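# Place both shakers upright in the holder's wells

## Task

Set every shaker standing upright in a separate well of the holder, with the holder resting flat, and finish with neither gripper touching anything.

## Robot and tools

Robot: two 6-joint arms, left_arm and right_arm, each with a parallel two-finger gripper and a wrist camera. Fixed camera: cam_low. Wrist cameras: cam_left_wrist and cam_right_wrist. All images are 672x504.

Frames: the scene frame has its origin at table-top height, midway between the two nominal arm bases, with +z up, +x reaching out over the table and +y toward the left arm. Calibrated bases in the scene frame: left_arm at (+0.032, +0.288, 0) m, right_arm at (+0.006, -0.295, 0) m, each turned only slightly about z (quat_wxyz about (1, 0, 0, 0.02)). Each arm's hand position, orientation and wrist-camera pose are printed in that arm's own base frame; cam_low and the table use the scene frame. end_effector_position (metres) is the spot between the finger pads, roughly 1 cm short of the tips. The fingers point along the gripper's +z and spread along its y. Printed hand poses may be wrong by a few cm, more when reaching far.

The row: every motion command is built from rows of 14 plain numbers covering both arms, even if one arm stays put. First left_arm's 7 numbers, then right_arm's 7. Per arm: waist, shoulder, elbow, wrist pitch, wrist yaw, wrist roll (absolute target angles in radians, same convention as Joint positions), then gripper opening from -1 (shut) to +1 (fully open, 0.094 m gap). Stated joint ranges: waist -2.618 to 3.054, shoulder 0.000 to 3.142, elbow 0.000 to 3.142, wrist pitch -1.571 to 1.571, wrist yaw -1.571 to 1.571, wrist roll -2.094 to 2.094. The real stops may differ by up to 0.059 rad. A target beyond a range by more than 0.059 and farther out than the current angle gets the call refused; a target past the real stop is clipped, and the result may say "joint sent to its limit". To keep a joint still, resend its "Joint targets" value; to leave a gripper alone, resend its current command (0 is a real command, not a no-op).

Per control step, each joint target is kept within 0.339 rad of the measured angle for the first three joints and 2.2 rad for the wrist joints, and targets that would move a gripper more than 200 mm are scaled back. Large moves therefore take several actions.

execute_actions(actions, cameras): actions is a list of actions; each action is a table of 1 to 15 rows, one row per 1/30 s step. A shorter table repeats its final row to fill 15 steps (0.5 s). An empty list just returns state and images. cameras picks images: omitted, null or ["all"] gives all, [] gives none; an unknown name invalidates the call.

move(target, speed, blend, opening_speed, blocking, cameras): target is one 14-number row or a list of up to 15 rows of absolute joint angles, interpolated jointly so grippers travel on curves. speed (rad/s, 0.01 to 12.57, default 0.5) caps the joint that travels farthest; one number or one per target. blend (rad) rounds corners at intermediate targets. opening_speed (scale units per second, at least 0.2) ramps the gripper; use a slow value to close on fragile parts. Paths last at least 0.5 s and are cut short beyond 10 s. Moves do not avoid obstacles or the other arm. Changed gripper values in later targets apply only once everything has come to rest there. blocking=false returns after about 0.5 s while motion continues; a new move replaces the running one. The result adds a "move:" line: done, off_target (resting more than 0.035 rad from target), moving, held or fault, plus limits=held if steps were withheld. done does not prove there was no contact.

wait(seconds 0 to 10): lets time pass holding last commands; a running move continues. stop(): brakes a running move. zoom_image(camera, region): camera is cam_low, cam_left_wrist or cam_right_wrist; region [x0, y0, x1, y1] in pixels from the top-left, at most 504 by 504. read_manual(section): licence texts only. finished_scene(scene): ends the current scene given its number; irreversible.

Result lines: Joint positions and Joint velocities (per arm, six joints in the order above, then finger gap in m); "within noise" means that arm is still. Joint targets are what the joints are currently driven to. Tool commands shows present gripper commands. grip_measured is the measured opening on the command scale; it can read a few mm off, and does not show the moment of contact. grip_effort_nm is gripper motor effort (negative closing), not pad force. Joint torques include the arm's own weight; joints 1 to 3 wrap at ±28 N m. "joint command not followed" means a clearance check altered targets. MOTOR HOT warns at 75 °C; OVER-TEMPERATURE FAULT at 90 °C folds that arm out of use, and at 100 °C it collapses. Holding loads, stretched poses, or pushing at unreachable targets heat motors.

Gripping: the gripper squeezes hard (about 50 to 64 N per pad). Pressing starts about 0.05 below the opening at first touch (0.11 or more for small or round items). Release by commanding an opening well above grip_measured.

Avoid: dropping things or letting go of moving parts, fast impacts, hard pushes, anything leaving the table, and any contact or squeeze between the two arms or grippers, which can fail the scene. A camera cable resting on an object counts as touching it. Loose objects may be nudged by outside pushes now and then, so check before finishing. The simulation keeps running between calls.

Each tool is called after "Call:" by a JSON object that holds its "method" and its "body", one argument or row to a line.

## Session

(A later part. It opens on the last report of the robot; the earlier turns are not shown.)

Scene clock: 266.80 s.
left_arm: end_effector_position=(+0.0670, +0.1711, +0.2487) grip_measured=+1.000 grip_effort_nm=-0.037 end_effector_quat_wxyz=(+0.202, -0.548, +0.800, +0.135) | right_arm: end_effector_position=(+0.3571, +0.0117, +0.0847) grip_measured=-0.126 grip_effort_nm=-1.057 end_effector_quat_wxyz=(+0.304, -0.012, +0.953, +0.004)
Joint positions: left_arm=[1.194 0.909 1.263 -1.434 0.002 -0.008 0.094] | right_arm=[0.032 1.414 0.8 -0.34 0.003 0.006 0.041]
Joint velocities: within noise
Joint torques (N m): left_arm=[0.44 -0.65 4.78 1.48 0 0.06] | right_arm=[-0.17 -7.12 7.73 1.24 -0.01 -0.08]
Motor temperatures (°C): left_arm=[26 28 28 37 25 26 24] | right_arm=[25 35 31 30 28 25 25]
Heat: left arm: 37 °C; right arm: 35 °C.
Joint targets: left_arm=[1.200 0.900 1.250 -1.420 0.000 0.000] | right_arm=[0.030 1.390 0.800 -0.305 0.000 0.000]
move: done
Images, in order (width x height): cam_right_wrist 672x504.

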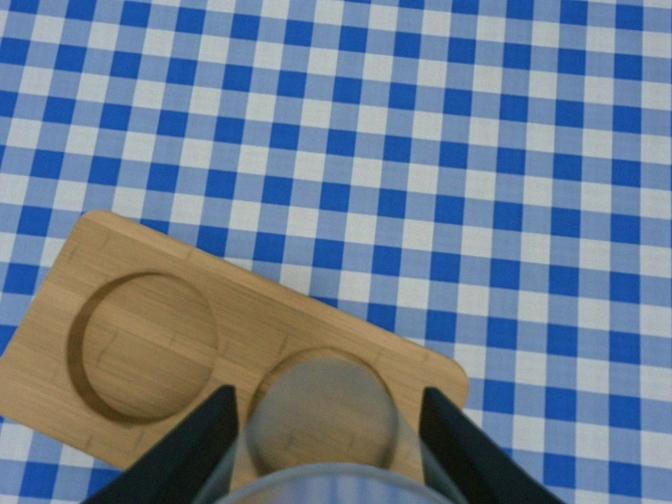

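Call:
{"method": "move", "body": {
  "target": [1.2,0.9,1.25,-1.42,0,0,1,0.03,1.427,0.755,-0.24,0,0,-0.4],
  "speed": 0.06,
  "cameras": ["cam_low","cam_right_wrist"]
}}

Call:
{"method": "zoom_image", "body": {
  "camera": "cam_low",
  "region": [330, 230, 430, 330]
}}

Scene clock: 277.73 s.
left_arm: end_effector_position=(+0.0670, +0.1711, +0.2487) grip_measured=+1.000 grip_effort_nm=-0.032 end_effector_quat_wxyz=(+0.202, -0.548, +0.800, +0.135) | right_arm: end_effector_position=(+0.3569, +0.0117, +0.0751) grip_measured=-0.126 grip_effort_nm=-1.057 end_effector_quat_wxyz=(+0.310, -0.012, +0.951, +0.004)
Joint positions: left_arm=[1.194 0.909 1.263 -1.434 0.002 -0.008 0.094] | right_arm=[0.032 1.422 0.757 -0.276 0.003 0.006 0.041]
Joint velocities: within noise
Joint torques (N m): left_arm=[0.44 -0.66 4.77 1.48 0.01 0.06] | right_arm=[-0.17 -4.85 7.45 1.26 -0.01 -0.08]
Motor temperatures (°C): left_arm=[26 28 28 37 25 26 24] | right_arm=[25 35 32 30 28 25 25]
Heat: left arm: 37 °C; right arm: 35 °C.
Joint targets: left_arm=[1.200 0.900 1.250 -1.420 0.000 0.000] | right_arm=[0.030 1.427 0.755 -0.240 0.000 0.000]
move: off_target (right_arm); right_arm: the wrist pitch is farthest, 0.036 rad from its target
Images, in order (width x height): cam_low 672x504, cam_right_wrist 672x504.

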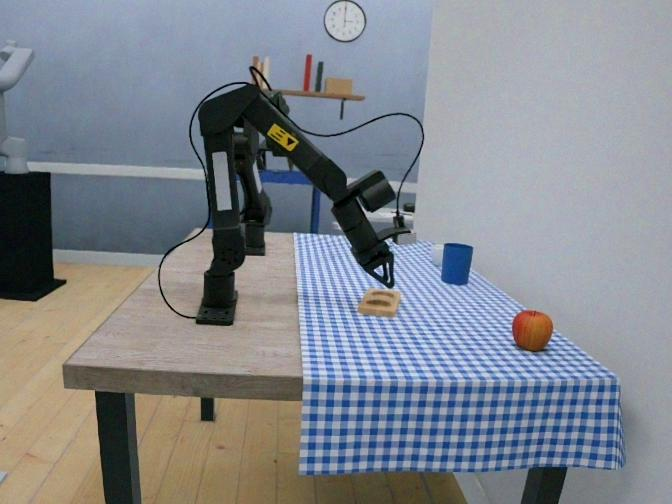

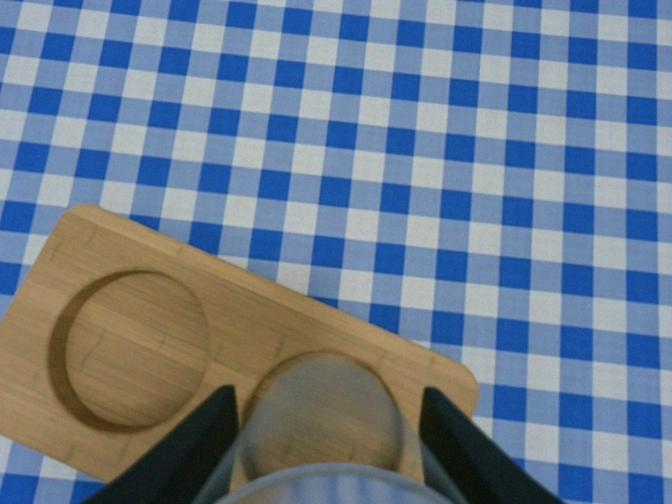

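Scaled by 5.040 from the camera's 672x504 image, which has a finer 960x720 frame.

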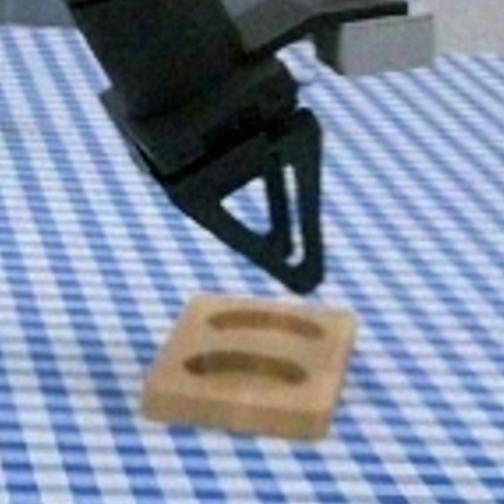

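Call:
{"method": "move", "body": {
  "target": [1.2,0.9,1.25,-1.42,0,0,1,0.03,1.449,0.745,-0.228,0,0,-0.4],
  "speed": 0.06,
  "cameras": ["cam_right_wrist"]
}}

Scene clock: 284.87 s.
left_arm: end_effector_position=(+0.0670, +0.1711, +0.2487) grip_measured=+1.000 grip_effort_nm=-0.037 end_effector_quat_wxyz=(+0.202, -0.548, +0.800, +0.135) | right_arm: end_effector_position=(+0.3556, +0.0117, +0.0666) grip_measured=-0.126 grip_effort_nm=-1.053 end_effector_quat_wxyz=(+0.302, -0.012, +0.953, +0.004)
Joint positions: left_arm=[1.194 0.909 1.263 -1.434 0.002 -0.008 0.094] | right_arm=[0.032 1.442 0.748 -0.263 0.003 0.006 0.041]
Joint velocities: within noise
Joint torques (N m): left_arm=[0.46 -0.68 4.77 1.49 0.01 0.06] | right_arm=[-0.16 -4.83 7.27 1.22 -0.01 -0.08]
Motor temperatures (°C): left_arm=[26 28 28 37 25 26 24] | right_arm=[25 34 31 30 28 25 25]
Heat: left arm: 37 °C; right arm: 34 °C.
Joint targets: left_arm=[1.200 0.900 1.250 -1.420 0.000 0.000] | right_arm=[0.030 1.449 0.745 -0.228 0.000 0.000]
move: done
Images, in order (width x height): cam_right_wrist 672x504.

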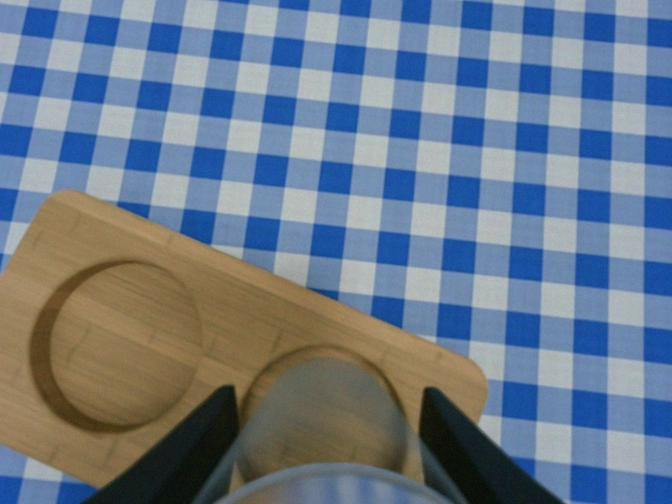

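Call:
{"method": "move", "body": {
  "target": [1.2,0.9,1.25,-1.42,0,0,1,0.03,1.457,0.732,-0.208,0,0,-0.4],
  "speed": 0.05,
  "cameras": ["cam_low","cam_right_wrist"]
}}

Call:
{"method": "zoom_image", "body": {
  "camera": "cam_low",
  "region": [330, 230, 430, 330]
}}

Scene clock: 293.53 s.
left_arm: end_effector_position=(+0.0670, +0.1711, +0.2487) grip_measured=+1.000 grip_effort_nm=-0.032 end_effector_quat_wxyz=(+0.202, -0.548, +0.800, +0.135) | right_arm: end_effector_position=(+0.3570, +0.0117, +0.0661) grip_measured=-0.126 grip_effort_nm=-1.062 end_effector_quat_wxyz=(+0.308, -0.012, +0.951, +0.004)
Joint positions: left_arm=[1.194 0.909 1.263 -1.434 0.002 -0.008 0.094] | right_arm=[0.032 1.442 0.738 -0.241 0.003 0.006 0.041]
Joint velocities: within noise
Joint torques (N m): left_arm=[0.46 -0.68 4.77 1.48 0.01 0.06] | right_arm=[-0.17 -4.23 7.05 1.25 -0.01 -0.08]
Motor temperatures (°C): left_arm=[26 28 28 37 25 26 24] | right_arm=[25 33 32 31 28 25 25]
Heat: left arm: 37 °C; right arm: 33 °C.
Joint targets: left_arm=[1.200 0.900 1.250 -1.420 0.000 0.000] | right_arm=[0.030 1.457 0.732 -0.208 0.000 0.000]
move: done
Images, in order (width x height): cam_low 672x504, cam_right_wrist 672x504.

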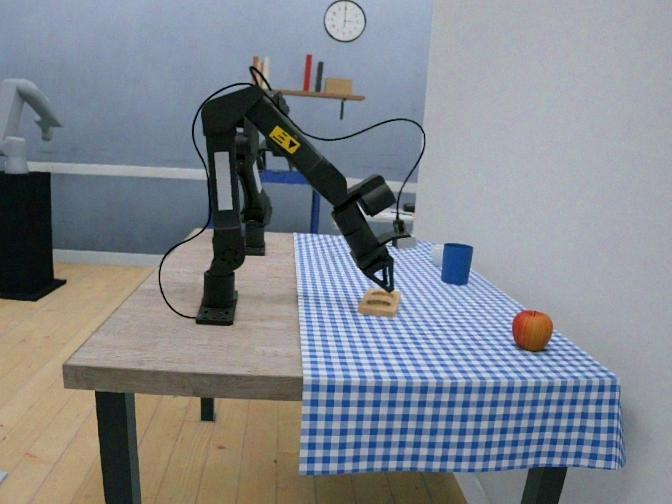

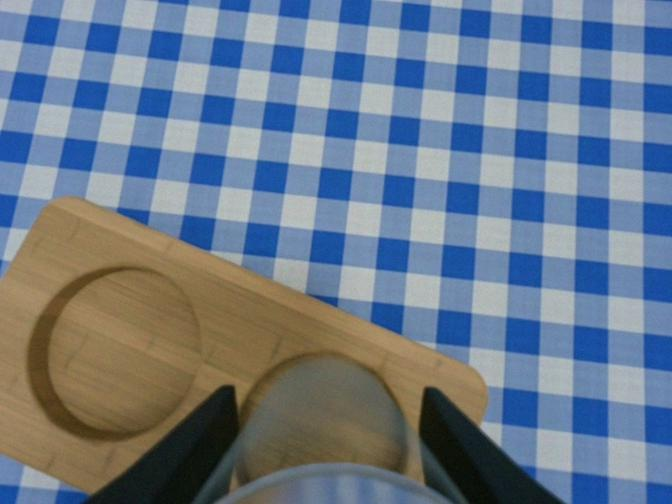

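Scaled by 5.040 from the camera's 672x504 image, which has a finer 960x720 frame.

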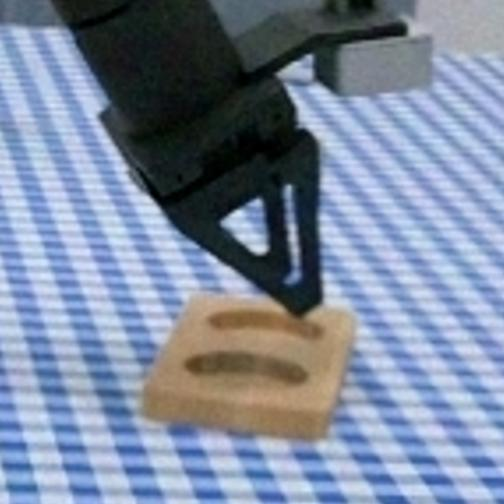

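Call:
{"method": "move", "body": {
  "target": [1.2,0.9,1.25,-1.42,0,0,1,0.03,1.466,0.728,-0.213,0,0,-0.4],
  "speed": 0.05,
  "cameras": ["cam_right_wrist"]
}}

Scene clock: 300.57 s.
left_arm: end_effector_position=(+0.0670, +0.1711, +0.2487) grip_measured=+1.000 grip_effort_nm=-0.037 end_effector_quat_wxyz=(+0.202, -0.548, +0.800, +0.135) | right_arm: end_effector_position=(+0.3584, +0.0118, +0.0657) grip_measured=-0.126 grip_effort_nm=-1.062 end_effector_quat_wxyz=(+0.309, -0.012, +0.951, +0.004)
Joint positions: left_arm=[1.194 0.909 1.263 -1.434 0.002 -0.008 0.094] | right_arm=[0.032 1.447 0.738 -0.233 0.003 0.006 0.041]
Joint velocities: within noise
Joint torques (N m): left_arm=[0.47 -0.66 4.75 1.48 0.01 0.06] | right_arm=[-0.17 -3.93 6.63 1.11 -0.01 -0.08]
Motor temperatures (°C): left_arm=[26 27 28 37 25 26 24] | right_arm=[25 33 32 31 28 25 25]
Heat: left arm: 37 °C; right arm: 33 °C.
Joint targets: left_arm=[1.200 0.900 1.250 -1.420 0.000 0.000] | right_arm=[0.030 1.466 0.728 -0.213 0.000 0.000]
move: done
Images, in order (width x height): cam_right_wrist 672x504.

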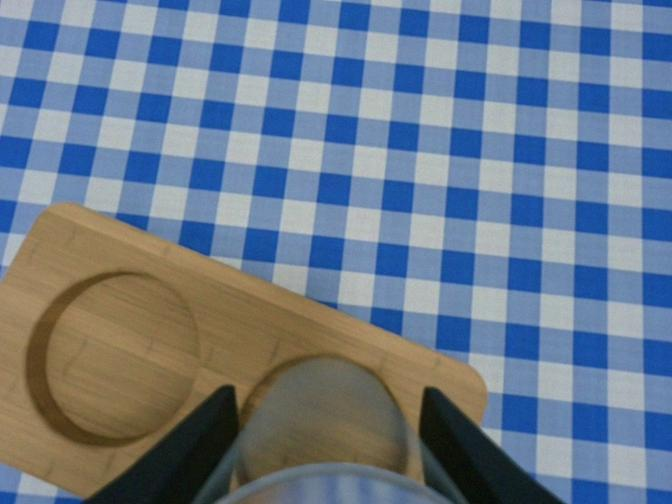

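Call:
{"method": "move", "body": {
  "target": [1.2,0.9,1.25,-1.42,0,0,1,0.03,1.461,0.738,-0.221,0,0,0.25],
  "opening_speed": 0.3,
  "speed": 0.05
}}

Call:
{"method": "zoom_image", "body": {
  "camera": "cam_low",
  "region": [330, 230, 430, 330]
}}

Scene clock: 308.73 s.
left_arm: end_effector_position=(+0.0670, +0.1711, +0.2487) grip_measured=+1.000 grip_effort_nm=-0.037 end_effector_quat_wxyz=(+0.202, -0.548, +0.800, +0.135) | right_arm: end_effector_position=(+0.3584, +0.0119, +0.0655) grip_measured=+0.249 grip_effort_nm=0.046 end_effector_quat_wxyz=(+0.309, -0.012, +0.951, +0.005)
Joint positions: left_arm=[1.194 0.909 1.263 -1.434 0.002 -0.008 0.094] | right_arm=[0.032 1.448 0.738 -0.233 0.003 0.006 0.059]
Joint velocities: within noise
Joint torques (N m): left_arm=[0.46 -0.66 4.75 1.48 0.01 0.06] | right_arm=[-0.17 -4.38 7.51 1.03 0 -0.08]
Motor temperatures (°C): left_arm=[26 27 28 37 25 26 24] | right_arm=[25 33 32 31 28 25 25]
Heat: left arm: 37 °C; right arm: 33 °C.
Joint targets: left_arm=[1.200 0.900 1.250 -1.420 0.000 0.000] | right_arm=[0.030 1.461 0.738 -0.221 0.000 0.000]
move: done

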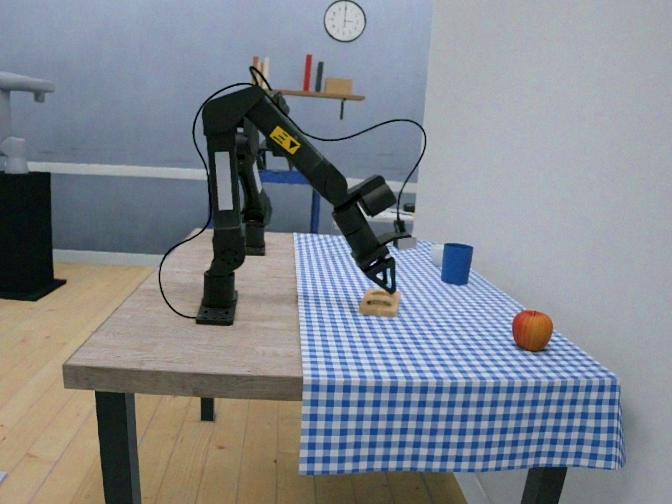

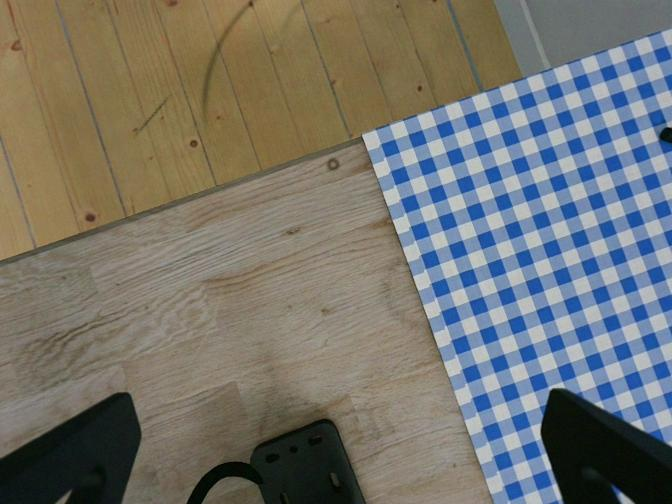

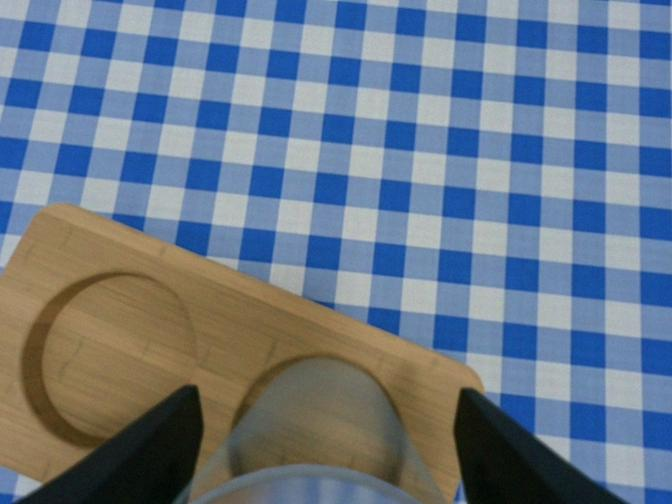

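Scaled by 5.040 from the camera's 672x504 image, which has a finer 960x720 frame.

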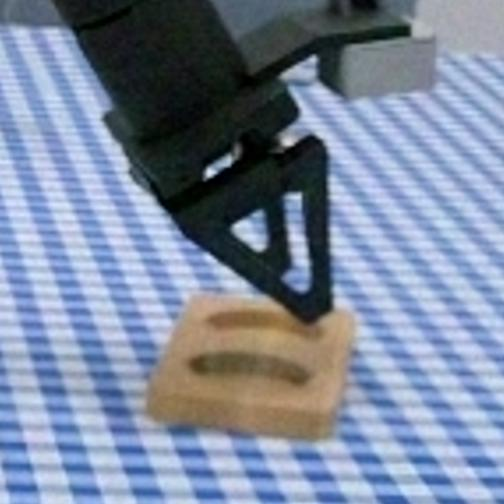

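Call:
{"method": "move", "body": {
  "target": [
    [1.2,0.9,1.25,-1.42,0,0,1,0.032,1.2586,0.7823,-0.4617,0,0,0.55],
    [1.2,0.9,1.25,-1.42,0,0,1,0.032,1.1196,0.8557,-0.694,0,0,0.55]
  ],
  "speed": 0.3,
  "blend": 0.05,
  "cameras": ["cam_low","cam_right_wrist"]
}}

Call:
{"method": "zoom_image", "body": {
  "camera": "cam_low",
  "region": [330, 230, 430, 330]
}}

Scene clock: 320.77 s.
left_arm: end_effector_position=(+0.0670, +0.1711, +0.2487) grip_measured=+1.000 grip_effort_nm=-0.037 end_effector_quat_wxyz=(+0.202, -0.548, +0.800, +0.135) | right_arm: end_effector_position=(+0.2971, +0.0100, +0.1339) grip_measured=+0.549 grip_effort_nm=0.051 end_effector_quat_wxyz=(+0.287, -0.012, +0.958, +0.004)
Joint positions: left_arm=[1.194 0.909 1.263 -1.434 0.002 -0.008 0.094] | right_arm=[0.032 1.137 0.831 -0.682 0.003 0.006 0.073]
Joint velocities: within noise
Joint torques (N m): left_arm=[0.43 -0.66 4.75 1.48 0 0.06] | right_arm=[0.02 -4.53 10.54 0.76 0 -0.08]
Motor temperatures (°C): left_arm=[26 27 28 37 25 26 24] | right_arm=[25 32 32 31 28 25 25]
Heat: left arm: 37 °C; right arm: 32 °C.
Joint targets: left_arm=[1.200 0.900 1.250 -1.420 0.000 0.000] | right_arm=[0.032 1.120 0.856 -0.694 0.000 0.000]
move: done
Images, in order (width x height): cam_low 672x504, cam_right_wrist 672x504.

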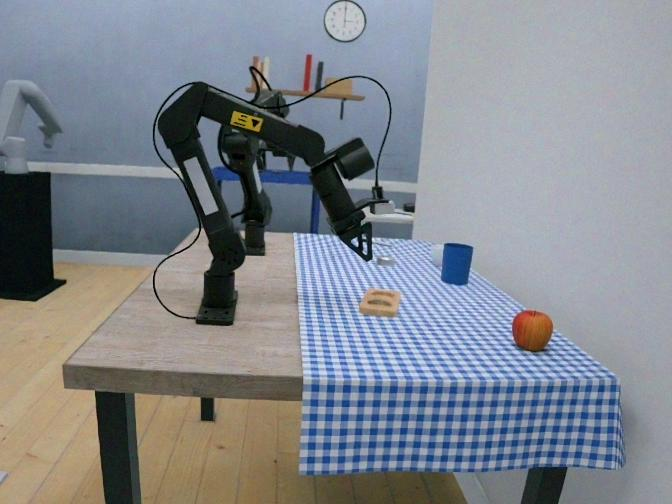

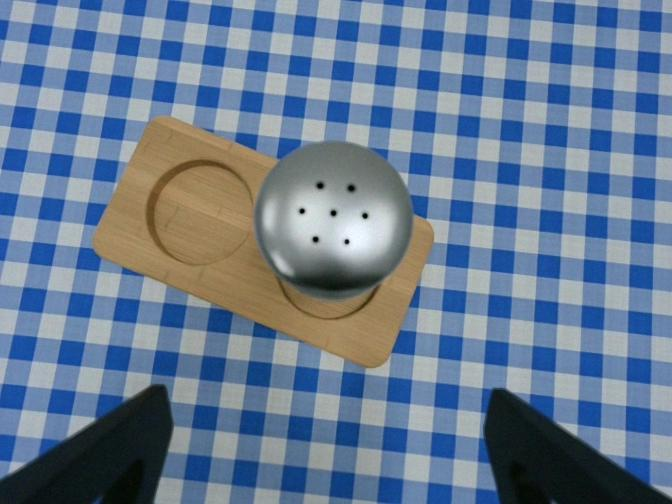

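Scaled by 5.040 from the camera's 672x504 image, which has a finer 960x720 frame.

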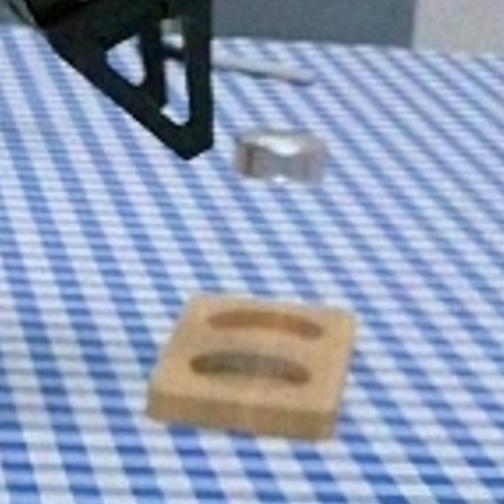

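Call:
{"method": "move", "body": {
  "target": [1.3,0.9,1.25,-1.42,0,0,1,1.012,1.9,1.563,-0.6184,0,0,1],
  "speed": 0.9
}}

Scene clock: 330.17 s.
left_arm: end_effector_position=(+0.0497, +0.1769, +0.2487) grip_measured=+1.000 grip_effort_nm=-0.037 end_effector_quat_wxyz=(+0.195, -0.588, +0.772, +0.145) | right_arm: end_effector_position=(+0.2561, +0.4194, +0.1353) grip_measured=+0.999 grip_effort_nm=0.042 end_effector_quat_wxyz=(+0.253, -0.465, +0.836, +0.144)
Joint positions: left_arm=[1.294 0.909 1.263 -1.434 0.002 -0.008 0.094] | right_arm=[1.019 1.887 1.536 -0.627 -0.003 0.006 0.094]
Joint velocities: within noise
Joint torques (N m): left_arm=[0.5 -0.65 4.75 1.47 0 0.06] | right_arm=[-0.65 -8.76 10.7 0.95 0.06 -0.08]
Motor temperatures (°C): left_arm=[26 27 28 37 25 26 24] | right_arm=[25 32 32 30 28 25 25]
Heat: left arm: 37 °C; right arm: 32 °C.
Joint targets: left_arm=[1.300 0.900 1.250 -1.420 0.000 0.000] | right_arm=[1.012 1.900 1.563 -0.618 0.000 0.000]
move: done

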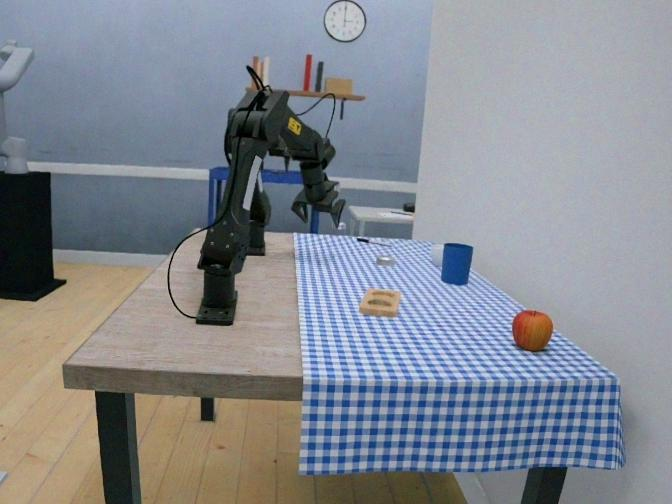

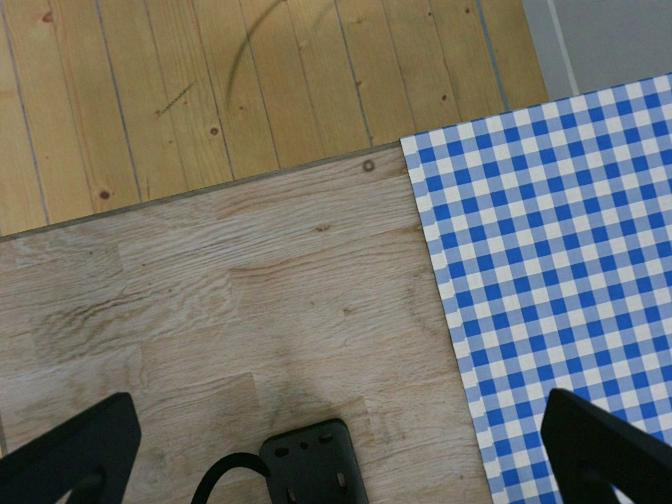

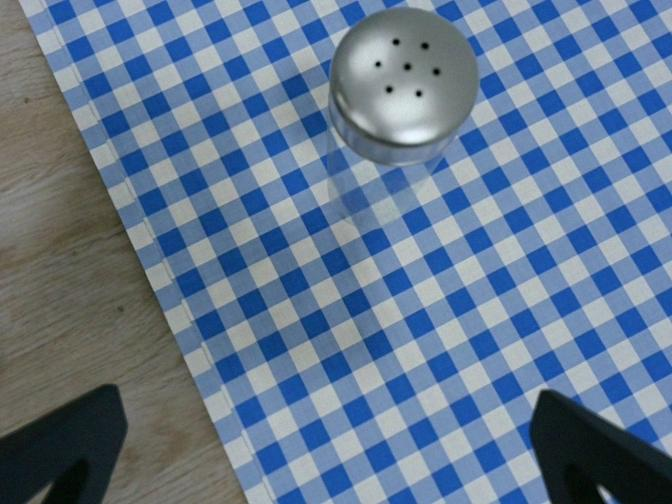

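Call:
{"method": "move", "body": {
  "target": [1.3,0.9,1.25,-1.42,0,0,1,0.97,2.034,1.756,-0.658,0,0,1],
  "speed": 0.5,
  "cameras": ["cam_right_wrist"]
}}

Scene clock: 348.27 s.
left_arm: end_effector_position=(+0.0497, +0.1769, +0.2487) grip_measured=+1.000 grip_effort_nm=-0.032 end_effector_quat_wxyz=(+0.195, -0.588, +0.772, +0.145) | right_arm: end_effector_position=(+0.2985, +0.4417, +0.1459) grip_measured=+0.999 grip_effort_nm=0.046 end_effector_quat_wxyz=(+0.276, -0.442, +0.840, +0.149)
Joint positions: left_arm=[1.294 0.909 1.263 -1.434 0.002 -0.008 0.094] | right_arm=[0.974 2.014 1.727 -0.646 -0.003 0.006 0.094]
Joint velocities: within noise
Joint torques (N m): left_arm=[0.5 -0.64 4.77 1.48 0.01 0.06] | right_arm=[-0.4 -9.31 10.97 0.8 0.05 -0.08]
Motor temperatures (°C): left_arm=[26 27 28 37 25 26 24] | right_arm=[25 34 33 30 28 25 24]
Heat: left arm: 37 °C; right arm: 34 °C.
Joint targets: left_arm=[1.300 0.900 1.250 -1.420 0.000 0.000] | right_arm=[0.970 2.034 1.756 -0.658 0.000 0.000]
move: done
Images, in order (width x height): cam_right_wrist 672x504.

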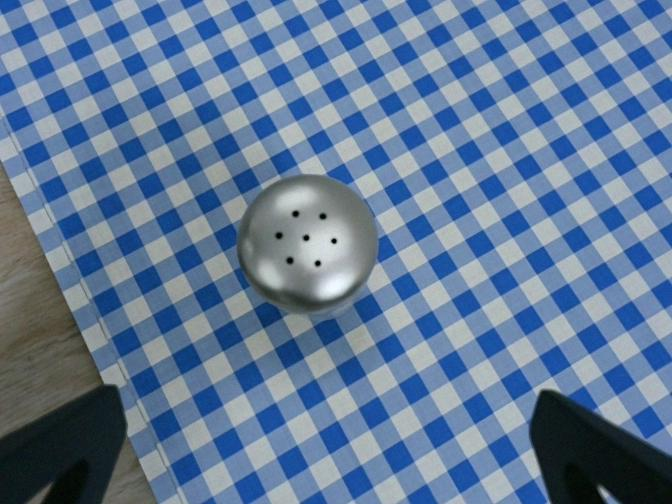

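Call:
{"method": "move", "body": {
  "target": [1.3,0.9,1.25,-1.42,0,0,1,0.996,2.327,1.888,-0.515,0,0,1],
  "speed": 0.3,
  "cameras": ["cam_low","cam_right_wrist"]
}}

Scene clock: 363.57 s.
left_arm: end_effector_position=(+0.0497, +0.1769, +0.2487) grip_measured=+1.000 grip_effort_nm=-0.037 end_effector_quat_wxyz=(+0.195, -0.588, +0.772, +0.145) | right_arm: end_effector_position=(+0.3197, +0.4883, +0.0610) grip_measured=+0.999 grip_effort_nm=0.042 end_effector_quat_wxyz=(+0.260, -0.451, +0.842, +0.142)
Joint positions: left_arm=[1.294 0.909 1.263 -1.434 0.002 -0.008 0.094] | right_arm=[0.989 2.3 1.862 -0.532 -0.003 0.006 0.094]
Joint velocities: within noise
Joint torques (N m): left_arm=[0.5 -0.65 4.75 1.48 0.01 0.06] | right_arm=[0.84 -10.73 10.56 1.03 0.05 -0.08]
Motor temperatures (°C): left_arm=[26 27 28 37 25 26 24] | right_arm=[25 36 33 30 28 25 24]
Heat: left arm: 37 °C; right arm: 36 °C.
Joint targets: left_arm=[1.300 0.900 1.250 -1.420 0.000 0.000] | right_arm=[0.996 2.327 1.888 -0.515 0.000 0.000]
move: done
Images, in order (width x height): cam_low 672x504, cam_right_wrist 672x504.

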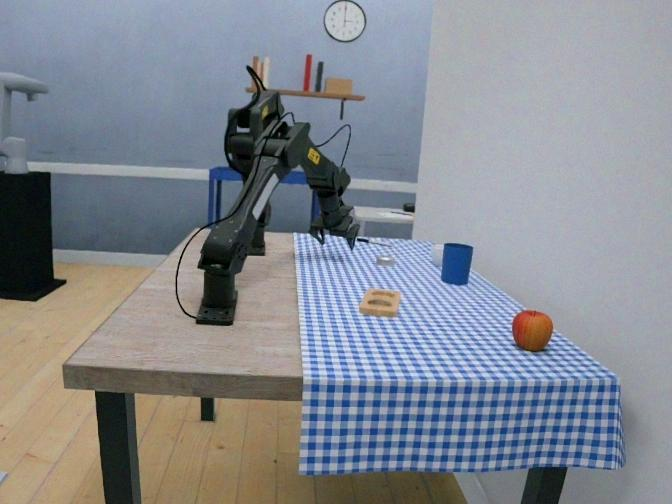

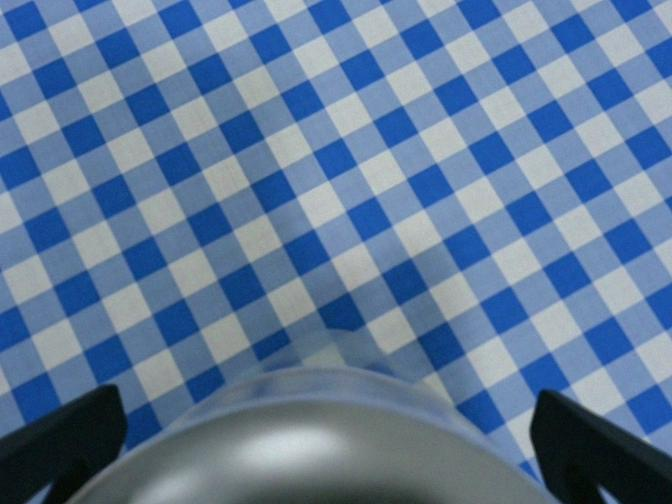

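Call:
{"method": "move", "body": {
  "target": [1.3,0.9,1.25,-1.42,0,0,1,0.996,2.327,1.888,-0.515,0,0,-0.4],
  "opening_speed": 0.6,
  "cameras": ["cam_right_wrist"]
}}

Scene clock: 374.70 s.
left_arm: end_effector_position=(+0.0497, +0.1769, +0.2487) grip_measured=+1.000 grip_effort_nm=-0.037 end_effector_quat_wxyz=(+0.195, -0.588, +0.772, +0.145) | right_arm: end_effector_position=(+0.3201, +0.4890, +0.0616) grip_measured=-0.116 grip_effort_nm=-1.053 end_effector_quat_wxyz=(+0.262, -0.451, +0.841, +0.143)
Joint positions: left_arm=[1.294 0.909 1.263 -1.434 0.002 -0.008 0.094] | right_arm=[0.989 2.3 1.862 -0.527 -0.001 0.006 0.042]
Joint velocities: within noise
Joint torques (N m): left_arm=[0.51 -0.66 4.75 1.47 0 0.06] | right_arm=[0.68 -10.74 10.58 1 0.03 -0.08]
Motor temperatures (°C): left_arm=[26 27 28 37 25 26 24] | right_arm=[25 37 32 31 28 25 24]
Heat: left arm: 37 °C; right arm: 37 °C.
Joint targets: left_arm=[1.300 0.900 1.250 -1.420 0.000 0.000] | right_arm=[0.996 2.327 1.888 -0.515 0.000 0.000]
move: done
Images, in order (width x height): cam_right_wrist 672x504.

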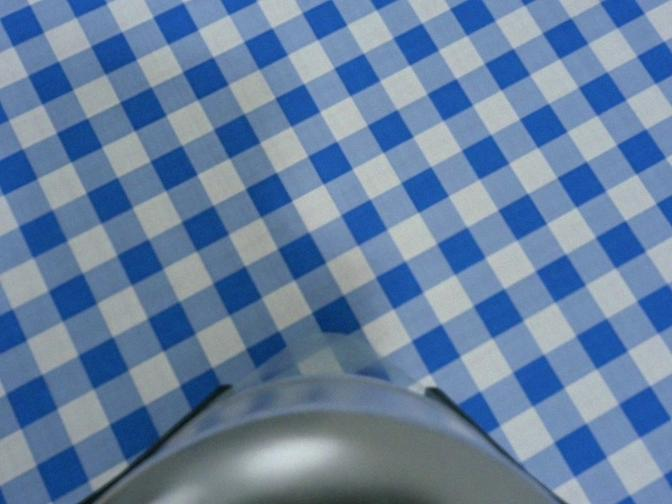

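Call:
{"method": "move", "body": {
  "target": [
    [1.3,0.9,1.25,-1.42,0,0,1,0.99,2.17,1.957,-0.736,0,0,-0.4],
    [1.3,0.9,1.25,-1.42,0,0,1,0.8,1.6165,1.24,-0.565,0,0,-0.4],
    [1.3,0.9,1.25,-1.42,0,0,1,0.8,1.6785,1.0438,-0.322,0,0,-0.4]
  ],
  "speed": [0.3,0.5,0.3],
  "blend": [0.05,0.05,0],
  "cameras": ["cam_low","cam_right_wrist"]
}}

Scene clock: 442.73 s.
left_arm: end_effector_position=(+0.0497, +0.1769, +0.2487) grip_measured=+1.000 grip_effort_nm=-0.037 end_effector_quat_wxyz=(+0.195, -0.588, +0.772, +0.145) | right_arm: end_effector_position=(+0.2877, +0.3020, +0.0781) grip_measured=-0.117 grip_effort_nm=-1.053 end_effector_quat_wxyz=(+0.264, -0.374, +0.882, +0.114)
Joint positions: left_arm=[1.294 0.909 1.263 -1.434 0.002 -0.008 0.094] | right_arm=[0.807 1.673 1.043 -0.358 -0.001 0.006 0.042]
Joint velocities: within noise
Joint torques (N m): left_arm=[0.5 -0.66 4.77 1.47 0.01 0.06] | right_arm=[-0.61 -7.06 7.69 1.21 0.03 -0.08]
Motor temperatures (°C): left_arm=[26 27 28 37 25 26 24] | right_arm=[25 41 33 31 28 25 26]
Heat: left arm: 37 °C; right arm: 41 °C.
Joint targets: left_arm=[1.300 0.900 1.250 -1.420 0.000 0.000] | right_arm=[0.800 1.679 1.044 -0.322 0.000 0.000]
move: off_target (right_arm); right_arm: the wrist pitch is farthest, 0.036 rad from its target
Images, in order (width x height): cam_low 672x504, cam_right_wrist 672x504.

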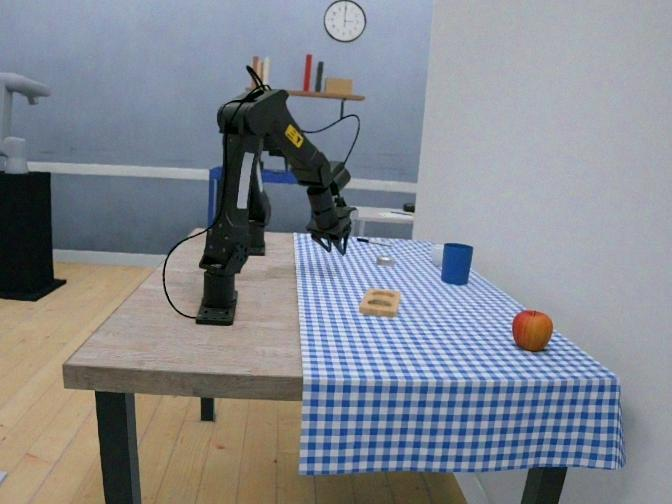

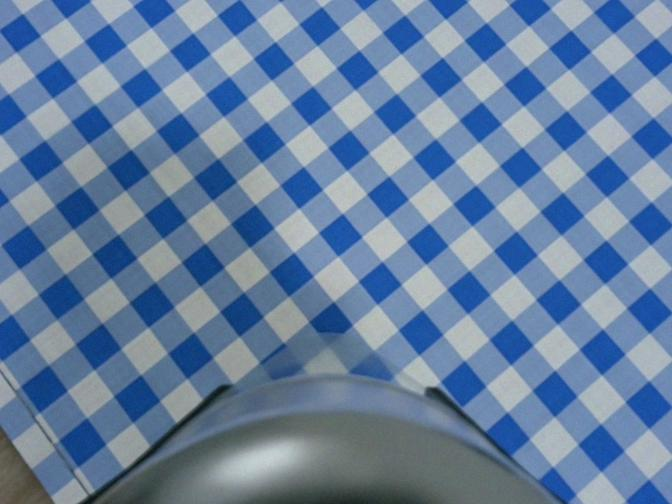

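Call:
{"method": "move", "body": {
  "target": [1.3,0.9,1.25,-1.42,0,0,1,0.8,1.714,1.0,-0.222,0,0,-0.4],
  "speed": 0.08,
  "cameras": ["cam_right_wrist"]
}}

Scene clock: 450.73 s.
left_arm: end_effector_position=(+0.0497, +0.1769, +0.2487) grip_measured=+1.000 grip_effort_nm=-0.037 end_effector_quat_wxyz=(+0.195, -0.588, +0.772, +0.145) | right_arm: end_effector_position=(+0.2919, +0.3064, +0.0639) grip_measured=-0.117 grip_effort_nm=-1.053 end_effector_quat_wxyz=(+0.276, -0.372, +0.878, +0.119)
Joint positions: left_arm=[1.294 0.909 1.263 -1.434 0.002 -0.008 0.094] | right_arm=[0.807 1.705 1.002 -0.259 -0.001 0.006 0.042]
Joint velocities: within noise
Joint torques (N m): left_arm=[0.5 -0.66 4.75 1.48 0.01 0.06] | right_arm=[-0.62 -6.97 7.3 1.21 0.03 -0.08]
Motor temperatures (°C): left_arm=[26 27 28 37 25 26 24] | right_arm=[25 39 32 31 28 25 26]
Heat: left arm: 37 °C; right arm: 39 °C.
Joint targets: left_arm=[1.300 0.900 1.250 -1.420 0.000 0.000] | right_arm=[0.800 1.714 1.000 -0.222 0.000 0.000]
move: off_target (right_arm); right_arm: the wrist pitch is farthest, 0.037 rad from its target
Images, in order (width x height): cam_right_wrist 672x504.

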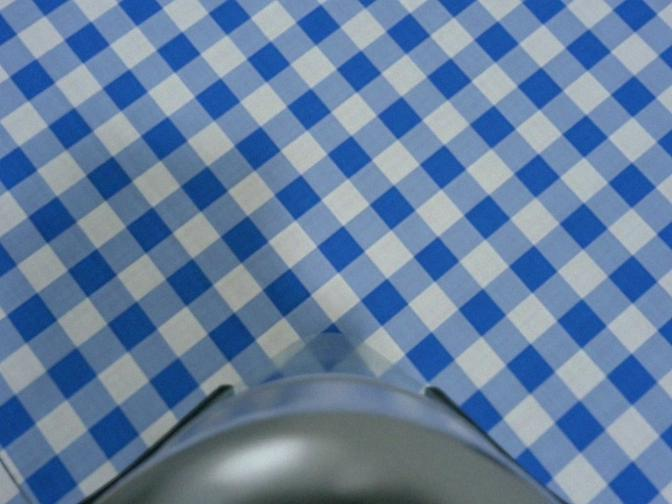

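Call:
{"method": "move", "body": {
  "target": [1.3,0.9,1.25,-1.42,0,0,1,0.8,1.722,0.99,-0.206,0,0,-0.4],
  "speed": 0.05,
  "cameras": []
}}

Call:
{"method": "move", "body": {
  "target": [1.3,0.9,1.25,-1.42,0,0,1,0.8,1.722,0.99,-0.206,0,0,0.3],
  "opening_speed": 0.3,
  "cameras": ["cam_right_wrist"]
}}

Scene clock: 456.90 s.
left_arm: end_effector_position=(+0.0497, +0.1769, +0.2487) grip_measured=+1.000 grip_effort_nm=-0.037 end_effector_quat_wxyz=(+0.195, -0.588, +0.772, +0.145) | right_arm: end_effector_position=(+0.2916, +0.3061, +0.0590) grip_measured=-0.117 grip_effort_nm=-1.053 end_effector_quat_wxyz=(+0.274, -0.372, +0.879, +0.118)
Joint positions: left_arm=[1.294 0.909 1.263 -1.434 0.002 -0.008 0.094] | right_arm=[0.807 1.713 0.992 -0.243 -0.001 0.006 0.042]
Joint velocities: within noise
Joint torques (N m): left_arm=[0.5 -0.66 4.78 1.48 0.01 0.05] | right_arm=[-0.62 -7.01 7.28 1.25 0.03 -0.08]
Motor temperatures (°C): left_arm=[26 27 28 37 25 26 24] | right_arm=[25 38 32 31 28 25 26]
Heat: left arm: 37 °C; right arm: 38 °C.
Joint targets: left_arm=[1.300 0.900 1.250 -1.420 0.000 0.000] | right_arm=[0.800 1.722 0.990 -0.206 0.000 0.000]
move: off_target (right_arm); right_arm: the wrist pitch is farthest, 0.037 rad from its target
No camera images: "cameras" was empty.

Scene clock: 459.43 s.
left_arm: end_effector_position=(+0.0497, +0.1769, +0.2487) grip_measured=+1.000 grip_effort_nm=-0.037 end_effector_quat_wxyz=(+0.195, -0.588, +0.772, +0.145) | right_arm: end_effector_position=(+0.2945, +0.3091, +0.0620) grip_measured=+0.299 grip_effort_nm=0.051 end_effector_quat_wxyz=(+0.284, -0.371, +0.876, +0.122)
Joint positions: left_arm=[1.294 0.909 1.263 -1.434 0.002 -0.008 0.094] | right_arm=[0.807 1.713 0.992 -0.222 -0.001 0.006 0.061]
Joint velocities: within noise
Joint torques (N m): left_arm=[0.47 -0.65 4.77 1.48 0.01 0.06] | right_arm=[-0.62 -7.04 7.31 1.06 0.03 -0.08]
Motor temperatures (°C): left_arm=[26 27 28 37 25 26 24] | right_arm=[25 38 32 31 28 25 25]
Heat: left arm: 37 °C; right arm: 38 °C.
Joint targets: left_arm=[1.300 0.900 1.250 -1.420 0.000 0.000] | right_arm=[0.800 1.722 0.990 -0.206 0.000 0.000]
move: done
Images, in order (width x height): cam_right_wrist 672x504.

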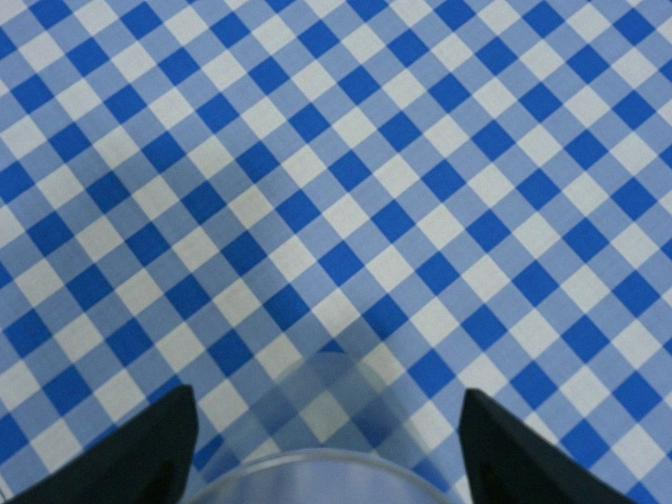

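Call:
{"method": "move", "body": {
  "target": [
    [1.3,0.9,1.25,-1.42,0,0,1,0.807,1.54,1.016,-0.46,0,0,0.3],
    [1.3,0.9,1.25,-1.42,0,0,1,0.807,1.402,1.07,-0.65,0,0,0.3]
  ],
  "speed": 0.3,
  "blend": 0.05,
  "cameras": ["cam_low","cam_right_wrist"]
}}

Scene clock: 471.83 s.
left_arm: end_effector_position=(+0.0497, +0.1769, +0.2487) grip_measured=+1.000 grip_effort_nm=-0.037 end_effector_quat_wxyz=(+0.195, -0.588, +0.772, +0.145) | right_arm: end_effector_position=(+0.2496, +0.2622, +0.1338) grip_measured=+0.299 grip_effort_nm=0.051 end_effector_quat_wxyz=(+0.251, -0.375, +0.886, +0.109)
Joint positions: left_arm=[1.294 0.909 1.263 -1.434 0.002 -0.008 0.094] | right_arm=[0.807 1.424 1.046 -0.638 -0.001 0.006 0.061]
Joint velocities: within noise
Joint torques (N m): left_arm=[0.47 -0.65 4.77 1.47 0 0.07] | right_arm=[0.03 -7.32 10.32 0.73 0.03 -0.08]
Motor temperatures (°C): left_arm=[26 27 28 37 25 26 24] | right_arm=[25 37 32 31 28 25 25]
Heat: left arm: 37 °C; right arm: 37 °C.
Joint targets: left_arm=[1.300 0.900 1.250 -1.420 0.000 0.000] | right_arm=[0.807 1.402 1.070 -0.650 0.000 0.000]
move: done
Images, in order (width x height): cam_low 672x504, cam_right_wrist 672x504.

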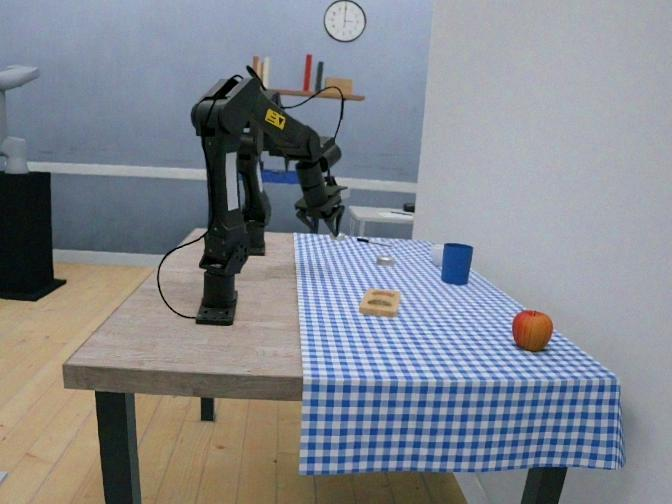

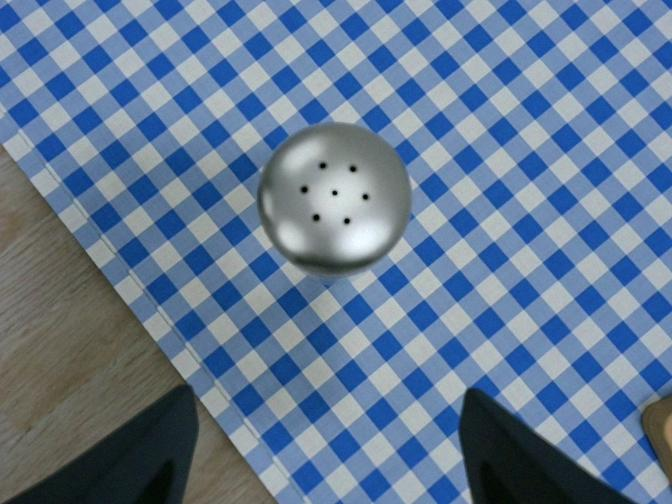

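Call:
{"method": "move", "body": {
  "target": [1.3,0.9,1.25,-1.42,0,0,1,0.807,2.2,2.205,-1.55,0,0,1],
  "speed": 0.8,
  "cameras": ["cam_low","cam_right_wrist"]
}}

Scene clock: 490.13 s.
left_arm: end_effector_position=(+0.0497, +0.1769, +0.2487) grip_measured=+1.000 grip_effort_nm=-0.032 end_effector_quat_wxyz=(+0.195, -0.588, +0.772, +0.145) | right_arm: end_effector_position=(+0.2926, +0.3072, +0.1466) grip_measured=+0.999 grip_effort_nm=0.051 end_effector_quat_wxyz=(+0.015, -0.390, +0.921, +0.007)
Joint positions: left_arm=[1.294 0.909 1.263 -1.434 0.002 -0.008 0.094] | right_arm=[0.807 2.181 2.181 -1.538 -0.001 0.006 0.094]
Joint velocities: within noise
Joint torques (N m): left_arm=[0.51 -0.66 4.75 1.48 0 0.07] | right_arm=[0.03 -9.66 9.28 -0.06 0.03 -0.08]
Motor temperatures (°C): left_arm=[26 27 28 37 25 26 24] | right_arm=[25 36 34 30 28 25 25]
Heat: left arm: 37 °C; right arm: 36 °C.
Joint targets: left_arm=[1.300 0.900 1.250 -1.420 0.000 0.000] | right_arm=[0.807 2.200 2.205 -1.550 0.000 0.000]
move: done
Images, in order (width x height): cam_low 672x504, cam_right_wrist 672x504.

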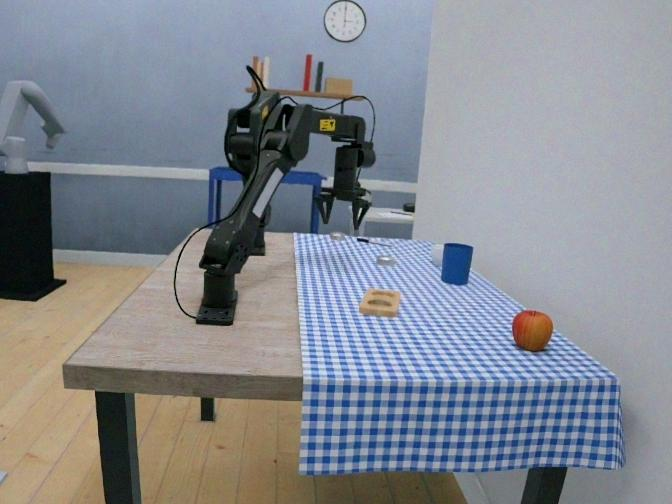

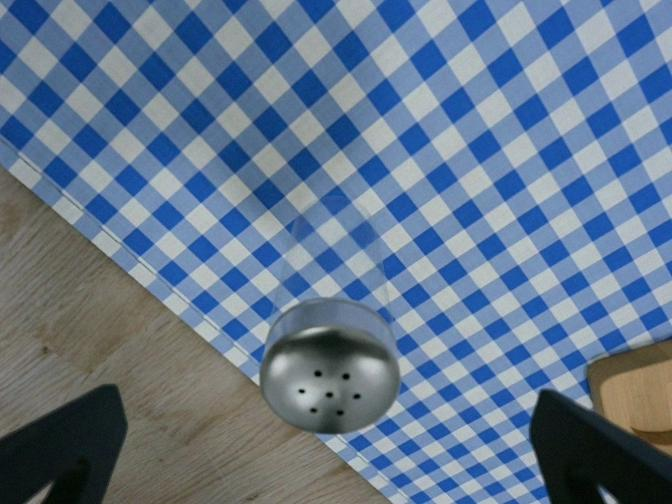

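Call:
{"method": "move", "body": {
  "target": [1.3,0.9,1.25,-1.42,0,0,1,0.807,2.15,1.823,-1.245,0,0,1],
  "speed": 0.3,
  "cameras": ["cam_low","cam_right_wrist"]
}}

Call:
{"method": "zoom_image", "body": {
  "camera": "cam_low",
  "region": [290, 190, 410, 280]
}}

Scene clock: 519.37 s.
left_arm: end_effector_position=(+0.0497, +0.1769, +0.2487) grip_measured=+1.000 grip_effort_nm=-0.032 end_effector_quat_wxyz=(+0.195, -0.588, +0.772, +0.145) | right_arm: end_effector_position=(+0.2838, +0.2979, +0.0587) grip_measured=+0.999 grip_effort_nm=0.046 end_effector_quat_wxyz=(-0.019, -0.390, +0.921, -0.008)
Joint positions: left_arm=[1.294 0.909 1.263 -1.434 0.002 -0.008 0.094] | right_arm=[0.807 2.181 1.829 -1.261 -0.001 0.006 0.094]
Joint velocities: within noise
Joint torques (N m): left_arm=[0.51 -0.66 4.77 1.48 0.01 0.06] | right_arm=[0.03 -13.53 6.41 0.06 0.03 -0.08]
Motor temperatures (°C): left_arm=[26 27 28 38 25 26 24] | right_arm=[25 38 34 29 28 25 24]
Heat: left arm: 38 °C; right arm: 38 °C.
Joint targets: left_arm=[1.300 0.900 1.250 -1.420 0.000 0.000] | right_arm=[0.807 2.150 1.823 -1.245 0.000 0.000]
move: done
Images, in order (width x height): cam_low 672x504, cam_right_wrist 672x504.

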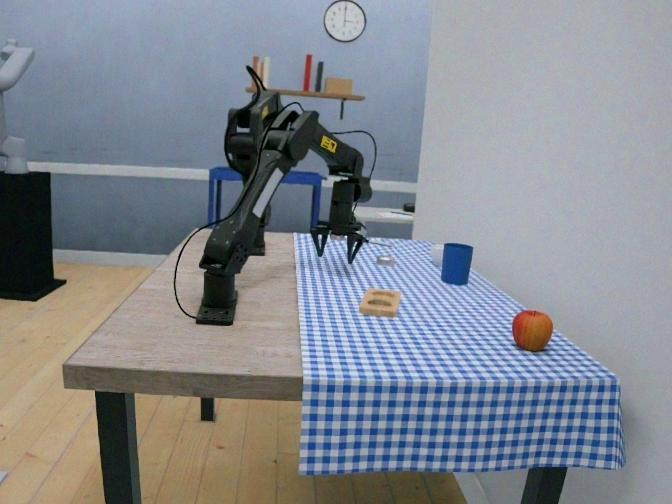

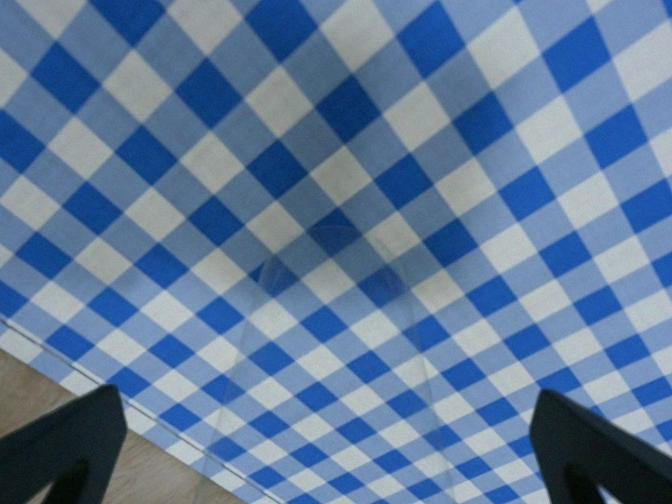

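Scaled by 4.200 from the camera's 672x504 image, which has a finer 960x720 frame.

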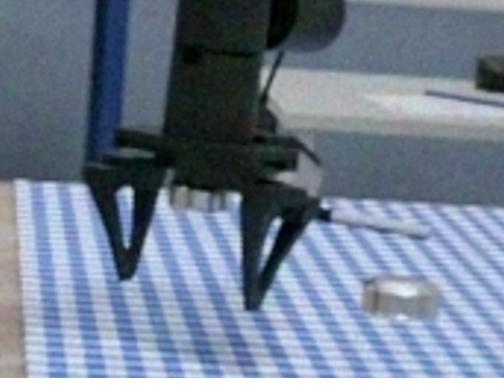

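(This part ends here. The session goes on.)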